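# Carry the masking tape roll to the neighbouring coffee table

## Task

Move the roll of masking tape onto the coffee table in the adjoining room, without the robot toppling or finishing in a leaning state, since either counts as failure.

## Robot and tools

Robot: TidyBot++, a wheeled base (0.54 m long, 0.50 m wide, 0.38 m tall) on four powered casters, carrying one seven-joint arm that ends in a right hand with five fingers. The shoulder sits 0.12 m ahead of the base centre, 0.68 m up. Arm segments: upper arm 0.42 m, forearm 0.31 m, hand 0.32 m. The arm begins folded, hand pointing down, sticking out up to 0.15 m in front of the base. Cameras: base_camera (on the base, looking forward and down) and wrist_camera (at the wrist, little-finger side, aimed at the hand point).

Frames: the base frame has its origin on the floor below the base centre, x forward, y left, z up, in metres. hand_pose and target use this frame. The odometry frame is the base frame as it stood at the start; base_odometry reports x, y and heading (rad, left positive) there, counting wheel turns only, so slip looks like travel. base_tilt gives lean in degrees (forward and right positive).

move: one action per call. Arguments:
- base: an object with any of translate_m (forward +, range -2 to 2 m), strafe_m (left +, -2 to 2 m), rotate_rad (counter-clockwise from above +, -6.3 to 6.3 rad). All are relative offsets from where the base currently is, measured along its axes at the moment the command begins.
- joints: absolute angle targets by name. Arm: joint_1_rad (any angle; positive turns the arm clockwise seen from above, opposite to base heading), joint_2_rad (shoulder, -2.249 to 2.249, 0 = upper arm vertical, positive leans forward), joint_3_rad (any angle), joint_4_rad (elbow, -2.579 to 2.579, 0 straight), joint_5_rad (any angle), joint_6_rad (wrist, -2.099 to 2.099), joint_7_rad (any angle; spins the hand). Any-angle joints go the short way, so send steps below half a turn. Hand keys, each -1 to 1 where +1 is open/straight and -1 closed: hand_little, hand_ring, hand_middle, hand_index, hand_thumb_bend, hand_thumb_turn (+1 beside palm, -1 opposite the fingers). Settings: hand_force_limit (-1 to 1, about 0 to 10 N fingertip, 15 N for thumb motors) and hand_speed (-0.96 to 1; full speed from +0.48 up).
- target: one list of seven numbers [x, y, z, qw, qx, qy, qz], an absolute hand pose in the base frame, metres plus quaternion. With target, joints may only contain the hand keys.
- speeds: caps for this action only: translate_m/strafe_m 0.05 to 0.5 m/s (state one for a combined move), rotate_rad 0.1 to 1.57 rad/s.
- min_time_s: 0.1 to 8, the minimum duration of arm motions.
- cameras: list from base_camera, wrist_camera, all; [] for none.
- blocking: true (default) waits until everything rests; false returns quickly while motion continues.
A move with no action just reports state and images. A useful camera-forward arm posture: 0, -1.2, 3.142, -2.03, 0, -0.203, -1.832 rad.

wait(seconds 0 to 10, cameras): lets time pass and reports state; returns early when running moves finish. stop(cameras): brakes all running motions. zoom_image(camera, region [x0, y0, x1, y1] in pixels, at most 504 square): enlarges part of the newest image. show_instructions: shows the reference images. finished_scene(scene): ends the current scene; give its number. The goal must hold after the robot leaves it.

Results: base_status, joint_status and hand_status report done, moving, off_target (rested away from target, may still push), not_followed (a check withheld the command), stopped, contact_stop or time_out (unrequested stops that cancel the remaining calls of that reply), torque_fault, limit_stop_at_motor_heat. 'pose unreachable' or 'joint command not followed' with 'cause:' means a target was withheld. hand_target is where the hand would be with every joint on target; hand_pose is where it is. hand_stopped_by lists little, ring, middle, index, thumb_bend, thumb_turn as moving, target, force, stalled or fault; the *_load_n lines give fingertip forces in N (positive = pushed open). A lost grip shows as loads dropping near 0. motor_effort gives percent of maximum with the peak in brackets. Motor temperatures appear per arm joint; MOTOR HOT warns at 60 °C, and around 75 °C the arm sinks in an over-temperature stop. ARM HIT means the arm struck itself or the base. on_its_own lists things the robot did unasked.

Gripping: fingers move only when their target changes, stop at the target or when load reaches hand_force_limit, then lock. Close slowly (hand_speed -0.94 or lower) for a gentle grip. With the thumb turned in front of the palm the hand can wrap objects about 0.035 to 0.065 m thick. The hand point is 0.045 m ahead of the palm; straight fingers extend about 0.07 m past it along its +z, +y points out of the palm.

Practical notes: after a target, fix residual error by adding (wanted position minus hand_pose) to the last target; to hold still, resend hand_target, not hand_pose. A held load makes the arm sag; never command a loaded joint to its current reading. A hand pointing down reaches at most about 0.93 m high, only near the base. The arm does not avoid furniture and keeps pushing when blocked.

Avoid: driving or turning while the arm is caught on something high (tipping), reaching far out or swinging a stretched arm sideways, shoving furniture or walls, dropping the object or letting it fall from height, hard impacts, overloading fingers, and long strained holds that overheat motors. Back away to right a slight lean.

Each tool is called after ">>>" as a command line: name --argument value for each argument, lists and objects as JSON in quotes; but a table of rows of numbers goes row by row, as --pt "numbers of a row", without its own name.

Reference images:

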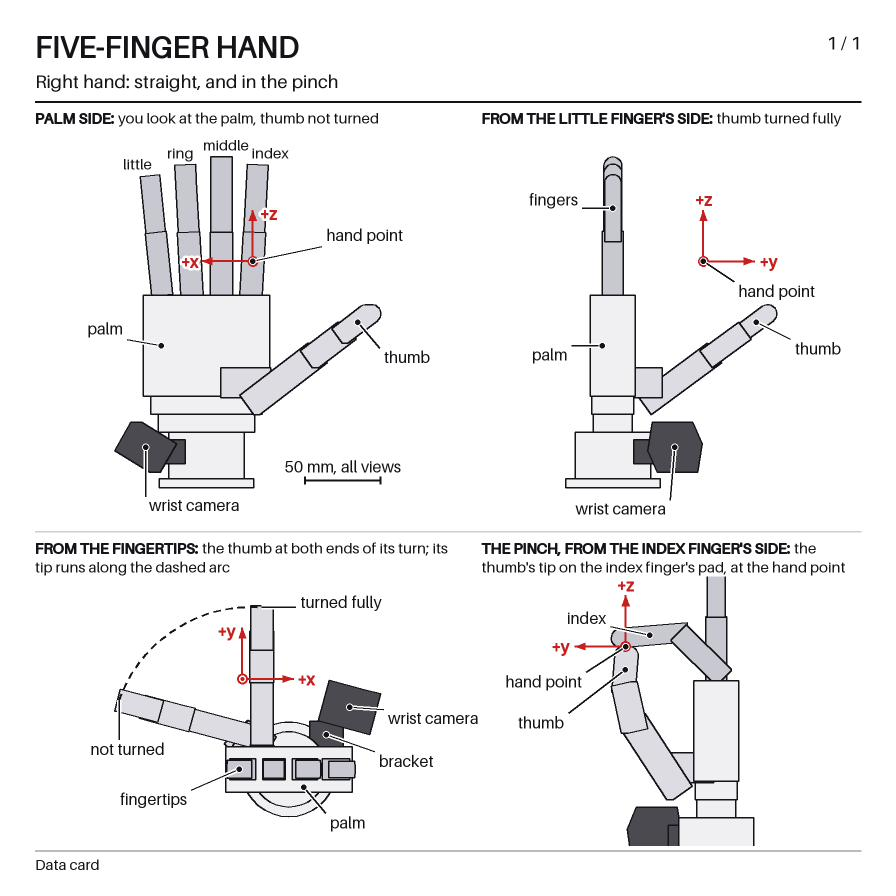

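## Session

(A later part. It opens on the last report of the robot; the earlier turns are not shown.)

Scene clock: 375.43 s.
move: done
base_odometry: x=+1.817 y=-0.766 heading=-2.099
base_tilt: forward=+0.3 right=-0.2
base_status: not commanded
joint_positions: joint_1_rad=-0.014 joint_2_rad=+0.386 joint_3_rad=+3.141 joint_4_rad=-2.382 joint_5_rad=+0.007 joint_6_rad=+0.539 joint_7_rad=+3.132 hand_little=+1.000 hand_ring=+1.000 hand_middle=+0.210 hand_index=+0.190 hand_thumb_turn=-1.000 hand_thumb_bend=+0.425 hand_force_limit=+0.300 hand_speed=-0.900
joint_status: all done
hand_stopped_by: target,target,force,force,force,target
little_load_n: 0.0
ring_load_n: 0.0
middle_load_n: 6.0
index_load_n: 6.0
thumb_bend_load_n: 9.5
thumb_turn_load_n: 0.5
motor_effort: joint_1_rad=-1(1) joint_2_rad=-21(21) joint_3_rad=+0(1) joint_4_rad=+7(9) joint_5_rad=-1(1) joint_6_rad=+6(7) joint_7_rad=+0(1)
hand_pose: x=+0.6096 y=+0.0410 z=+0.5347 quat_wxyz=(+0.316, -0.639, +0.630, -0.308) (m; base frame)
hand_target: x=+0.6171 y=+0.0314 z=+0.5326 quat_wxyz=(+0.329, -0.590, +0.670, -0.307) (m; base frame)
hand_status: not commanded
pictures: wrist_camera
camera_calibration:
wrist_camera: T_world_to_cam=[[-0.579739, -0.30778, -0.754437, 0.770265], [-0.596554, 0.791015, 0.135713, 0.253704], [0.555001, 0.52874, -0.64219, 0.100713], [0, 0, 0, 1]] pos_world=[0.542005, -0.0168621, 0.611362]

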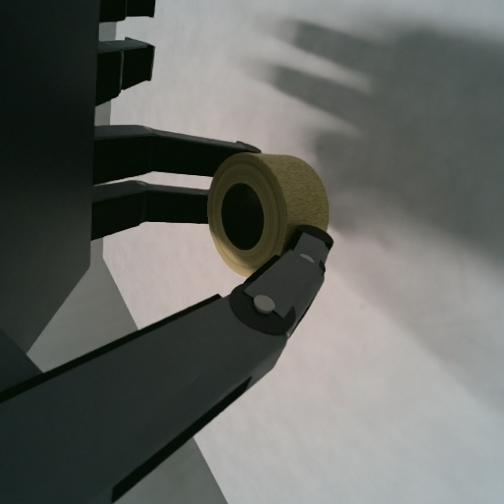

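>>> move --joints '{"joint_2_rad":0.438,"joint_4_rad":-2.402,"joint_6_rad":0.633}' --min_time_s 1.5 --cameras '[]'

>>> move --joints '{"joint_2_rad":0.462,"joint_4_rad":-2.41,"joint_6_rad":0.666}' --min_time_s 1.5 --cameras '["wrist_camera"]'

Scene clock: 384.17 s.
move: done
base_odometry: x=+1.817 y=-0.766 heading=-2.099
base_tilt: forward=+0.3 right=-0.2
base_status: not commanded
joint_positions: joint_1_rad=-0.014 joint_2_rad=+0.409 joint_3_rad=+3.141 joint_4_rad=-2.390 joint_5_rad=+0.007 joint_6_rad=+0.572 joint_7_rad=+3.132 hand_little=+1.000 hand_ring=+1.000 hand_middle=+0.210 hand_index=+0.190 hand_thumb_turn=-1.000 hand_thumb_bend=+0.425 hand_force_limit=+0.300 hand_speed=-0.900
joint_status: all done
hand_stopped_by: target,target,force,force,force,target
little_load_n: 0.0
ring_load_n: 0.0
middle_load_n: 6.0
index_load_n: 5.5
thumb_bend_load_n: 9.5
thumb_turn_load_n: 0.5
motor_effort: joint_1_rad=-1(1) joint_2_rad=-22(22) joint_3_rad=+0(1) joint_4_rad=+7(8) joint_5_rad=-1(1) joint_6_rad=+5(7) joint_7_rad=+0(1)
hand_pose: x=+0.6099 y=+0.0411 z=+0.5278 quat_wxyz=(+0.316, -0.639, +0.630, -0.308) (m; base frame)
hand_target: x=+0.6170 y=+0.0310 z=+0.5255 quat_wxyz=(+0.329, -0.590, +0.670, -0.308) (m; base frame)
hand_status: not commanded
pictures: none
No camera images: "cameras" was empty.

Scene clock: 385.97 s.
move: done
base_odometry: x=+1.817 y=-0.766 heading=-2.099
base_tilt: forward=+0.3 right=-0.2
base_status: not commanded
joint_positions: joint_1_rad=-0.014 joint_2_rad=+0.433 joint_3_rad=+3.141 joint_4_rad=-2.398 joint_5_rad=+0.007 joint_6_rad=+0.605 joint_7_rad=+3.132 hand_little=+1.000 hand_ring=+1.000 hand_middle=+0.210 hand_index=+0.190 hand_thumb_turn=-1.000 hand_thumb_bend=+0.425 hand_force_limit=+0.300 hand_speed=-0.900
joint_status: all done
hand_stopped_by: target,target,force,force,force,target
little_load_n: 0.0
ring_load_n: 0.0
middle_load_n: 6.0
index_load_n: 6.0
thumb_bend_load_n: 10.0
thumb_turn_load_n: 0.0
motor_effort: joint_1_rad=+0(1) joint_2_rad=-21(22) joint_3_rad=+0(1) joint_4_rad=+6(7) joint_5_rad=-1(1) joint_6_rad=+5(7) joint_7_rad=+0(1)
hand_pose: x=+0.6099 y=+0.0412 z=+0.5208 quat_wxyz=(+0.317, -0.638, +0.630, -0.308) (m; base frame)
hand_target: x=+0.6167 y=+0.0306 z=+0.5184 quat_wxyz=(+0.329, -0.590, +0.670, -0.309) (m; base frame)
hand_status: not commanded
pictures: wrist_camera
camera_calibration:
wrist_camera: T_world_to_cam=[[-0.577449, -0.30748, -0.756313, 0.759596], [-0.597119, 0.790814, 0.134397, 0.256678], [0.556778, 0.529215, -0.640257, 0.0894542], [0, 0, 0, 1]] pos_world=[0.542089, -0.0167647, 0.597269]

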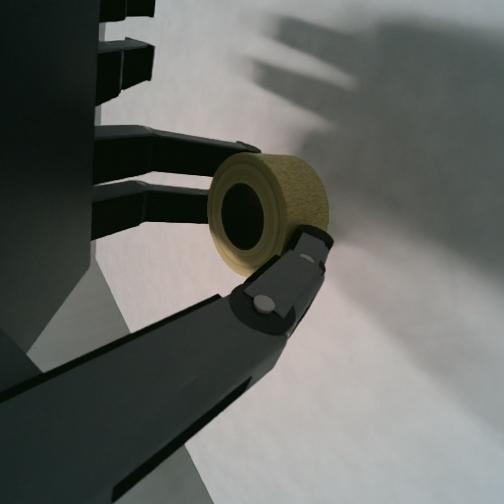

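>>> move --joints '{"joint_2_rad":0.494,"joint_4_rad":-2.42,"joint_6_rad":0.71}' --min_time_s 1.5 --cameras '[]'

>>> move --joints '{"joint_2_rad":0.526,"joint_4_rad":-2.43,"joint_6_rad":0.754}' --min_time_s 1.5 --cameras '["wrist_camera"]'

Scene clock: 392.23 s.
move: done
base_odometry: x=+1.817 y=-0.766 heading=-2.099
base_tilt: forward=+0.3 right=-0.2
base_status: not commanded
joint_positions: joint_1_rad=-0.014 joint_2_rad=+0.465 joint_3_rad=+3.141 joint_4_rad=-2.408 joint_5_rad=+0.007 joint_6_rad=+0.649 joint_7_rad=+3.132 hand_little=+1.000 hand_ring=+1.000 hand_middle=+0.210 hand_index=+0.190 hand_thumb_turn=-1.000 hand_thumb_bend=+0.425 hand_force_limit=+0.300 hand_speed=-0.900
joint_status: all done
hand_stopped_by: target,target,force,force,force,target
little_load_n: 0.0
ring_load_n: 0.0
middle_load_n: 6.0
index_load_n: 6.0
thumb_bend_load_n: 10.0
thumb_turn_load_n: 0.5
motor_effort: joint_1_rad=+0(1) joint_2_rad=-21(24) joint_3_rad=-1(1) joint_4_rad=+6(7) joint_5_rad=-1(1) joint_6_rad=+6(7) joint_7_rad=+1(1)
hand_pose: x=+0.6099 y=+0.0412 z=+0.5116 quat_wxyz=(+0.318, -0.638, +0.630, -0.309) (m; base frame)
hand_target: x=+0.6163 y=+0.0301 z=+0.5094 quat_wxyz=(+0.329, -0.590, +0.669, -0.310) (m; base frame)
hand_status: not commanded
pictures: none
No camera images: "cameras" was empty.

Scene clock: 394.03 s.
move: done
base_odometry: x=+1.817 y=-0.766 heading=-2.099
base_tilt: forward=+0.3 right=-0.2
base_status: not commanded
joint_positions: joint_1_rad=-0.014 joint_2_rad=+0.497 joint_3_rad=+3.141 joint_4_rad=-2.418 joint_5_rad=+0.007 joint_6_rad=+0.693 joint_7_rad=+3.132 hand_little=+1.000 hand_ring=+1.000 hand_middle=+0.210 hand_index=+0.190 hand_thumb_turn=-1.000 hand_thumb_bend=+0.425 hand_force_limit=+0.300 hand_speed=-0.900
joint_status: all done
hand_stopped_by: target,target,force,force,force,target
little_load_n: 0.0
ring_load_n: 0.0
middle_load_n: 6.0
index_load_n: 6.0
thumb_bend_load_n: 10.0
thumb_turn_load_n: 0.0
motor_effort: joint_1_rad=+0(1) joint_2_rad=-22(23) joint_3_rad=+0(1) joint_4_rad=+5(6) joint_5_rad=-1(1) joint_6_rad=+6(7) joint_7_rad=+0(1)
hand_pose: x=+0.6095 y=+0.0413 z=+0.5028 quat_wxyz=(+0.319, -0.638, +0.629, -0.310) (m; base frame)
hand_target: x=+0.6157 y=+0.0296 z=+0.5005 quat_wxyz=(+0.329, -0.590, +0.669, -0.311) (m; base frame)
hand_status: not commanded
pictures: wrist_camera
camera_calibration:
wrist_camera: T_world_to_cam=[[-0.574105, -0.307042, -0.759032, 0.745126], [-0.597806, 0.790643, 0.13233, 0.260267], [0.559493, 0.529725, -0.637463, 0.0748971], [0, 0, 0, 1]] pos_world=[0.541465, -0.0166681, 0.578878]

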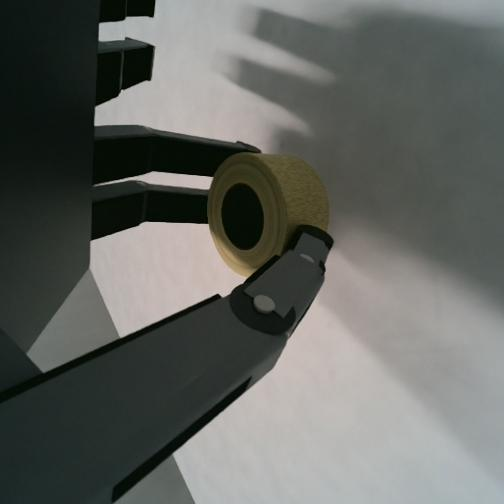

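>>> move --joints '{"joint_2_rad":0.544,"joint_4_rad":-2.435,"joint_6_rad":0.777}' --min_time_s 1.5 --cameras '[]'

>>> move --joints '{"joint_2_rad":0.562,"joint_4_rad":-2.44,"joint_6_rad":0.80}' --min_time_s 1.5 --cameras '["wrist_camera"]'

Scene clock: 402.23 s.
move: done
base_odometry: x=+1.817 y=-0.766 heading=-2.099
base_tilt: forward=+0.3 right=-0.2
base_status: not commanded
joint_positions: joint_1_rad=-0.014 joint_2_rad=+0.514 joint_3_rad=+3.141 joint_4_rad=-2.423 joint_5_rad=+0.007 joint_6_rad=+0.716 joint_7_rad=+3.132 hand_little=+1.000 hand_ring=+1.000 hand_middle=+0.210 hand_index=+0.190 hand_thumb_turn=-1.000 hand_thumb_bend=+0.425 hand_force_limit=+0.300 hand_speed=-0.900
joint_status: all done
hand_stopped_by: target,target,force,force,force,target
little_load_n: 0.0
ring_load_n: 0.5
middle_load_n: 6.0
index_load_n: 6.0
thumb_bend_load_n: 9.5
thumb_turn_load_n: 0.0
motor_effort: joint_1_rad=+0(1) joint_2_rad=-22(24) joint_3_rad=+0(1) joint_4_rad=+5(6) joint_5_rad=-1(1) joint_6_rad=+6(7) joint_7_rad=+1(1)
hand_pose: x=+0.6093 y=+0.0414 z=+0.4979 quat_wxyz=(+0.319, -0.638, +0.629, -0.310) (m; base frame)
hand_target: x=+0.6151 y=+0.0293 z=+0.4954 quat_wxyz=(+0.329, -0.590, +0.669, -0.311) (m; base frame)
hand_status: not commanded
pictures: none
No camera images: "cameras" was empty.

Scene clock: 404.03 s.
move: done
base_odometry: x=+1.817 y=-0.766 heading=-2.099
base_tilt: forward=+0.3 right=-0.2
base_status: not commanded
joint_positions: joint_1_rad=-0.014 joint_2_rad=+0.532 joint_3_rad=+3.141 joint_4_rad=-2.428 joint_5_rad=+0.007 joint_6_rad=+0.739 joint_7_rad=+3.132 hand_little=+1.000 hand_ring=+1.000 hand_middle=+0.210 hand_index=+0.190 hand_thumb_turn=-1.000 hand_thumb_bend=+0.425 hand_force_limit=+0.300 hand_speed=-0.900
joint_status: all done
hand_stopped_by: target,target,force,force,force,target
little_load_n: 0.0
ring_load_n: 0.0
middle_load_n: 6.0
index_load_n: 5.5
thumb_bend_load_n: 9.5
thumb_turn_load_n: 0.0
motor_effort: joint_1_rad=+0(1) joint_2_rad=-21(23) joint_3_rad=-1(1) joint_4_rad=+5(6) joint_5_rad=-1(1) joint_6_rad=+6(7) joint_7_rad=+1(1)
hand_pose: x=+0.6088 y=+0.0414 z=+0.4928 quat_wxyz=(+0.319, -0.638, +0.629, -0.310) (m; base frame)
hand_target: x=+0.6143 y=+0.0291 z=+0.4903 quat_wxyz=(+0.328, -0.590, +0.668, -0.312) (m; base frame)
hand_status: not commanded
pictures: wrist_camera
camera_calibration:
wrist_camera: T_world_to_cam=[[-0.573436, -0.306808, -0.759632, 0.737032], [-0.597948, 0.790579, 0.132076, 0.261191], [0.560027, 0.529957, -0.636801, 0.0683164], [0, 0, 0, 1]] pos_world=[0.54056, -0.0165698, 0.56888]

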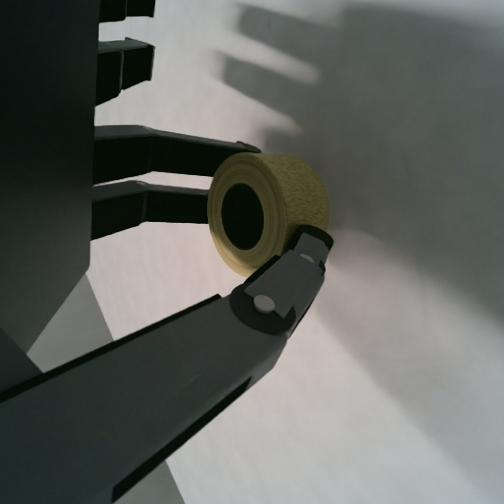

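>>> move --joints '{"joint_2_rad":0.597,"joint_4_rad":-2.448,"joint_6_rad":0.84}' --min_time_s 1.5 --cameras '[]'

>>> move --joints '{"joint_2_rad":0.632,"joint_4_rad":-2.456,"joint_6_rad":0.88}' --min_time_s 1.5 --cameras '["wrist_camera"]'

Scene clock: 409.30 s.
move: done
base_odometry: x=+1.817 y=-0.766 heading=-2.099
base_tilt: forward=+0.3 right=-0.2
base_status: not commanded
joint_positions: joint_1_rad=-0.014 joint_2_rad=+0.567 joint_3_rad=+3.141 joint_4_rad=-2.436 joint_5_rad=+0.007 joint_6_rad=+0.779 joint_7_rad=+3.132 hand_little=+1.000 hand_ring=+1.000 hand_middle=+0.210 hand_index=+0.190 hand_thumb_turn=-1.000 hand_thumb_bend=+0.425 hand_force_limit=+0.300 hand_speed=-0.900
joint_status: all done
hand_stopped_by: target,target,force,force,force,target
little_load_n: 0.0
ring_load_n: 0.0
middle_load_n: 6.0
index_load_n: 6.0
thumb_bend_load_n: 9.5
thumb_turn_load_n: 0.5
motor_effort: joint_1_rad=+0(1) joint_2_rad=-23(24) joint_3_rad=+0(1) joint_4_rad=+4(5) joint_5_rad=-1(1) joint_6_rad=+6(7) joint_7_rad=+0(1)
hand_pose: x=+0.6072 y=+0.0415 z=+0.4822 quat_wxyz=(+0.318, -0.638, +0.630, -0.309) (m; base frame)
hand_target: x=+0.6125 y=+0.0287 z=+0.4799 quat_wxyz=(+0.327, -0.591, +0.669, -0.311) (m; base frame)
hand_status: not commanded
pictures: none
No camera images: "cameras" was empty.

Scene clock: 411.07 s.
move: done
base_odometry: x=+1.817 y=-0.766 heading=-2.099
base_tilt: forward=+0.3 right=-0.2
base_status: not commanded
joint_positions: joint_1_rad=-0.014 joint_2_rad=+0.590 joint_3_rad=+3.141 joint_4_rad=-2.448 joint_5_rad=+0.007 joint_6_rad=+0.825 joint_7_rad=+3.132 hand_little=+1.000 hand_ring=+1.000 hand_middle=+0.210 hand_index=+0.190 hand_thumb_turn=-1.000 hand_thumb_bend=+0.425 hand_force_limit=+0.300 hand_speed=-0.900
joint_status: all done
hand_stopped_by: target,target,force,force,force,target
little_load_n: 0.0
ring_load_n: 0.0
middle_load_n: 4.0
index_load_n: 5.5
thumb_bend_load_n: 10.0
thumb_turn_load_n: 0.5
motor_effort: joint_1_rad=+0(1) joint_2_rad=-21(24) joint_3_rad=+0(1) joint_4_rad=+4(5) joint_5_rad=-1(2) joint_6_rad=+5(7) joint_7_rad=+0(1)
hand_pose: x=+0.6073 y=+0.0416 z=+0.4783 quat_wxyz=(+0.322, -0.636, +0.628, -0.312) (m; base frame)
hand_target: x=+0.6104 y=+0.0283 z=+0.4696 quat_wxyz=(+0.325, -0.592, +0.669, -0.311) (m; base frame)
hand_status: not commanded
pictures: wrist_camera
camera_calibration:
wrist_camera: T_world_to_cam=[[-0.566986, -0.305731, -0.764889, 0.72383], [-0.598871, 0.790561, 0.12793, 0.264621], [0.56558, 0.530605, -0.63133, 0.0538543], [0, 0, 0, 1]] pos_world=[0.538416, -0.0164767, 0.553797]

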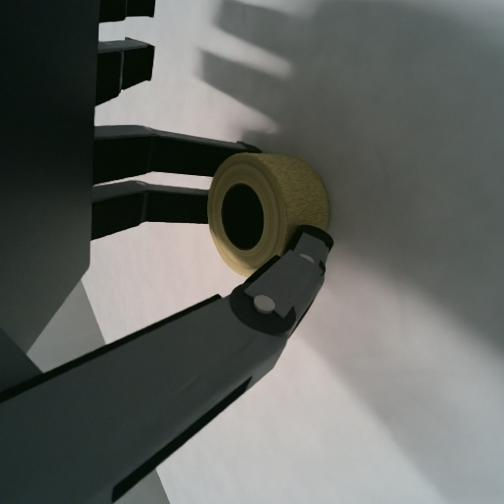

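>>> move --joints '{"hand_index":0.6,"hand_middle":0.6,"hand_thumb_bend":0.8,"hand_speed":-0.6}' --cameras '["wrist_camera"]'

Scene clock: 415.40 s.
move: done
base_odometry: x=+1.817 y=-0.766 heading=-2.099
base_tilt: forward=+0.3 right=-0.2
base_status: not commanded
joint_positions: joint_1_rad=-0.014 joint_2_rad=+0.602 joint_3_rad=+3.141 joint_4_rad=-2.448 joint_5_rad=+0.007 joint_6_rad=+0.827 joint_7_rad=+3.132 hand_little=+1.000 hand_ring=+1.000 hand_middle=+0.600 hand_index=+0.600 hand_thumb_turn=-1.000 hand_thumb_bend=+0.800 hand_force_limit=+0.300 hand_speed=-0.600
joint_status: all done
hand_stopped_by: target,target,target,target,target,target
little_load_n: 0.0
ring_load_n: 0.0
middle_load_n: 0.0
index_load_n: 0.0
thumb_bend_load_n: 0.0
thumb_turn_load_n: 0.0
motor_effort: joint_1_rad=-1(1) joint_2_rad=-23(23) joint_3_rad=-1(1) joint_4_rad=+3(4) joint_5_rad=-1(1) joint_6_rad=+6(6) joint_7_rad=+0(1)
hand_pose: x=+0.6048 y=+0.0415 z=+0.4723 quat_wxyz=(+0.318, -0.638, +0.630, -0.308) (m; base frame)
hand_target: x=+0.6104 y=+0.0283 z=+0.4696 quat_wxyz=(+0.325, -0.592, +0.669, -0.311) (m; base frame)
hand_status: not commanded
pictures: wrist_camera
camera_calibration:
wrist_camera: T_world_to_cam=[[-0.575998, -0.305799, -0.758098, 0.719974], [-0.597218, 0.790666, 0.134827, 0.25979], [0.558172, 0.53041, -0.638051, 0.0590788], [0, 0, 0, 1]] pos_world=[0.536879, -0.0165759, 0.548479]

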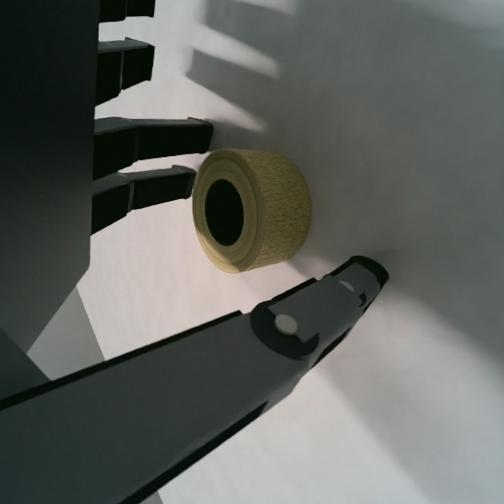

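Released. Raise the arm.

>>> move --joints '{"joint_2_rad":0.35,"joint_4_rad":-2.37,"joint_6_rad":0.51}' --min_time_s 2 --cameras '["wrist_camera"]'

>>> move --joints '{"joint_2_rad":0.0,"joint_4_rad":-2.131,"joint_6_rad":-0.05}' --min_time_s 2 --cameras '["wrist_camera"]'

>>> move --base '{"translate_m":-0.3}' --cameras '["wrist_camera"]'

Scene clock: 422.47 s.
move: done
base_odometry: x=+1.817 y=-0.766 heading=-2.099
base_tilt: forward=+0.3 right=-0.2
base_status: not commanded
joint_positions: joint_1_rad=-0.014 joint_2_rad=+0.359 joint_3_rad=+3.141 joint_4_rad=-2.390 joint_5_rad=+0.007 joint_6_rad=+0.572 joint_7_rad=+3.132 hand_little=+1.000 hand_ring=+1.000 hand_middle=+0.600 hand_index=+0.600 hand_thumb_turn=-1.000 hand_thumb_bend=+0.800 hand_force_limit=+0.300 hand_speed=-0.600
joint_status: all done
hand_stopped_by: target,target,target,target,target,target
little_load_n: 0.0
ring_load_n: 0.0
middle_load_n: 0.0
index_load_n: 0.0
thumb_bend_load_n: 0.0
thumb_turn_load_n: 0.0
motor_effort: joint_1_rad=+0(1) joint_2_rad=-21(24) joint_3_rad=+0(1) joint_4_rad=+7(8) joint_5_rad=-1(1) joint_6_rad=+6(7) joint_7_rad=+0(1)
hand_pose: x=+0.6169 y=+0.0412 z=+0.5527 quat_wxyz=(+0.332, -0.630, +0.622, -0.324) (m; base frame)
hand_target: x=+0.6174 y=+0.0325 z=+0.5525 quat_wxyz=(+0.330, -0.591, +0.670, -0.305) (m; base frame)
hand_status: not commanded
pictures: wrist_camera
camera_calibration:
wrist_camera: T_world_to_cam=[[-0.539968, -0.306485, -0.783902, 0.779893], [-0.602596, 0.790999, 0.105822, 0.275724], [0.587633, 0.529516, -0.611801, 0.0711943], [0, 0, 0, 1]] pos_world=[0.545431, -0.0167704, 0.625739]

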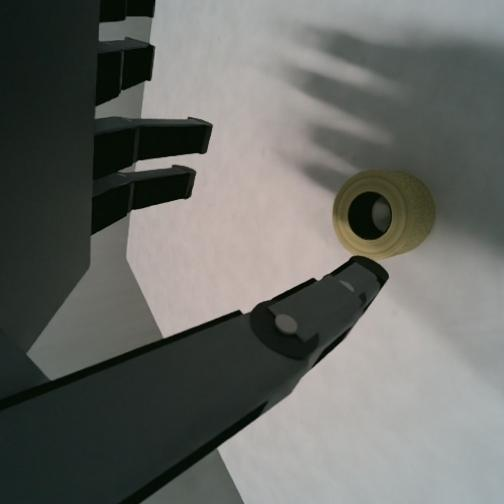

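Scene clock: 425.10 s.
move: done
base_odometry: x=+1.817 y=-0.766 heading=-2.099
base_tilt: forward=+0.3 right=-0.2
base_status: not commanded
joint_positions: joint_1_rad=-0.014 joint_2_rad=+0.006 joint_3_rad=+3.141 joint_4_rad=-2.154 joint_5_rad=+0.007 joint_6_rad=+0.012 joint_7_rad=+3.132 hand_little=+1.000 hand_ring=+1.000 hand_middle=+0.600 hand_index=+0.600 hand_thumb_turn=-1.000 hand_thumb_bend=+0.800 hand_force_limit=+0.300 hand_speed=-0.600
joint_status: all done
hand_stopped_by: target,target,target,target,target,target
little_load_n: 0.0
ring_load_n: 0.0
middle_load_n: 0.0
index_load_n: 0.0
thumb_bend_load_n: 0.0
thumb_turn_load_n: 0.0
motor_effort: joint_1_rad=+0(1) joint_2_rad=-16(22) joint_3_rad=+1(1) joint_4_rad=+14(14) joint_5_rad=-1(2) joint_6_rad=+6(7) joint_7_rad=+0(1)
hand_pose: x=+0.6193 y=+0.0400 z=+0.7017 quat_wxyz=(+0.340, -0.625, +0.618, -0.334) (m; base frame)
hand_target: x=+0.6171 y=+0.0397 z=+0.7051 quat_wxyz=(+0.346, -0.588, +0.664, -0.306) (m; base frame)
hand_status: not commanded
pictures: wrist_camera
camera_calibration:
wrist_camera: T_world_to_cam=[[-0.518076, -0.307389, -0.798191, 0.894039], [-0.603447, 0.792709, 0.0863974, 0.276466], [0.606176, 0.526427, -0.596176, 0.139276], [0, 0, 0, 1]] pos_world=[0.545587, -0.0176584, 0.772762]

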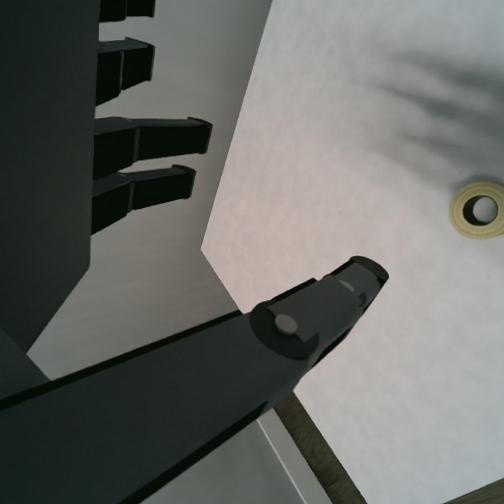

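Scene clock: 427.00 s.
move: done
base_odometry: x=+1.969 y=-0.507 heading=-2.098
base_tilt: forward=+0.3 right=-0.2
base_status: done
joint_positions: joint_1_rad=-0.014 joint_2_rad=-0.006 joint_3_rad=+3.141 joint_4_rad=-2.150 joint_5_rad=+0.007 joint_6_rad=+0.007 joint_7_rad=+3.132 hand_little=+1.000 hand_ring=+1.000 hand_middle=+0.600 hand_index=+0.600 hand_thumb_turn=-1.000 hand_thumb_bend=+0.800 hand_force_limit=+0.300 hand_speed=-0.600
joint_status: not commanded
hand_stopped_by: target,target,target,target,target,target
little_load_n: 0.0
ring_load_n: 0.0
middle_load_n: 0.0
index_load_n: 0.0
thumb_bend_load_n: 0.0
thumb_turn_load_n: 0.0
motor_effort: joint_1_rad=+0(1) joint_2_rad=-15(18) joint_3_rad=+0(1) joint_4_rad=+14(15) joint_5_rad=-1(2) joint_6_rad=+6(7) joint_7_rad=+0(1)
hand_pose: x=+0.6198 y=+0.0398 z=+0.7090 quat_wxyz=(+0.344, -0.623, +0.616, -0.338) (m; base frame)
hand_target: x=+0.6171 y=+0.0397 z=+0.7051 quat_wxyz=(+0.346, -0.588, +0.664, -0.306) (m; base frame)
hand_status: not commanded
pictures: wrist_camera
camera_calibration:
wrist_camera: T_world_to_cam=[[-0.50859, -0.307059, -0.804395, 0.898607], [-0.604102, 0.792956, 0.0792599, 0.281696], [0.613512, 0.526247, -0.588784, 0.13361], [0, 0, 0, 1]] pos_world=[0.545224, -0.0177596, 0.779175]

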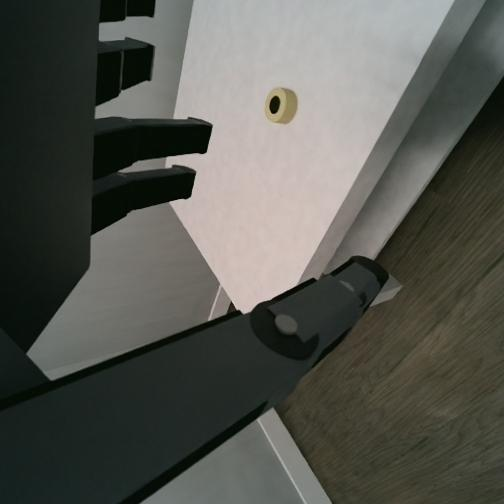

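Tape is on the table. Finish scene 1.

>>> finished_scene --scene 1

The scene is finished: the task was done.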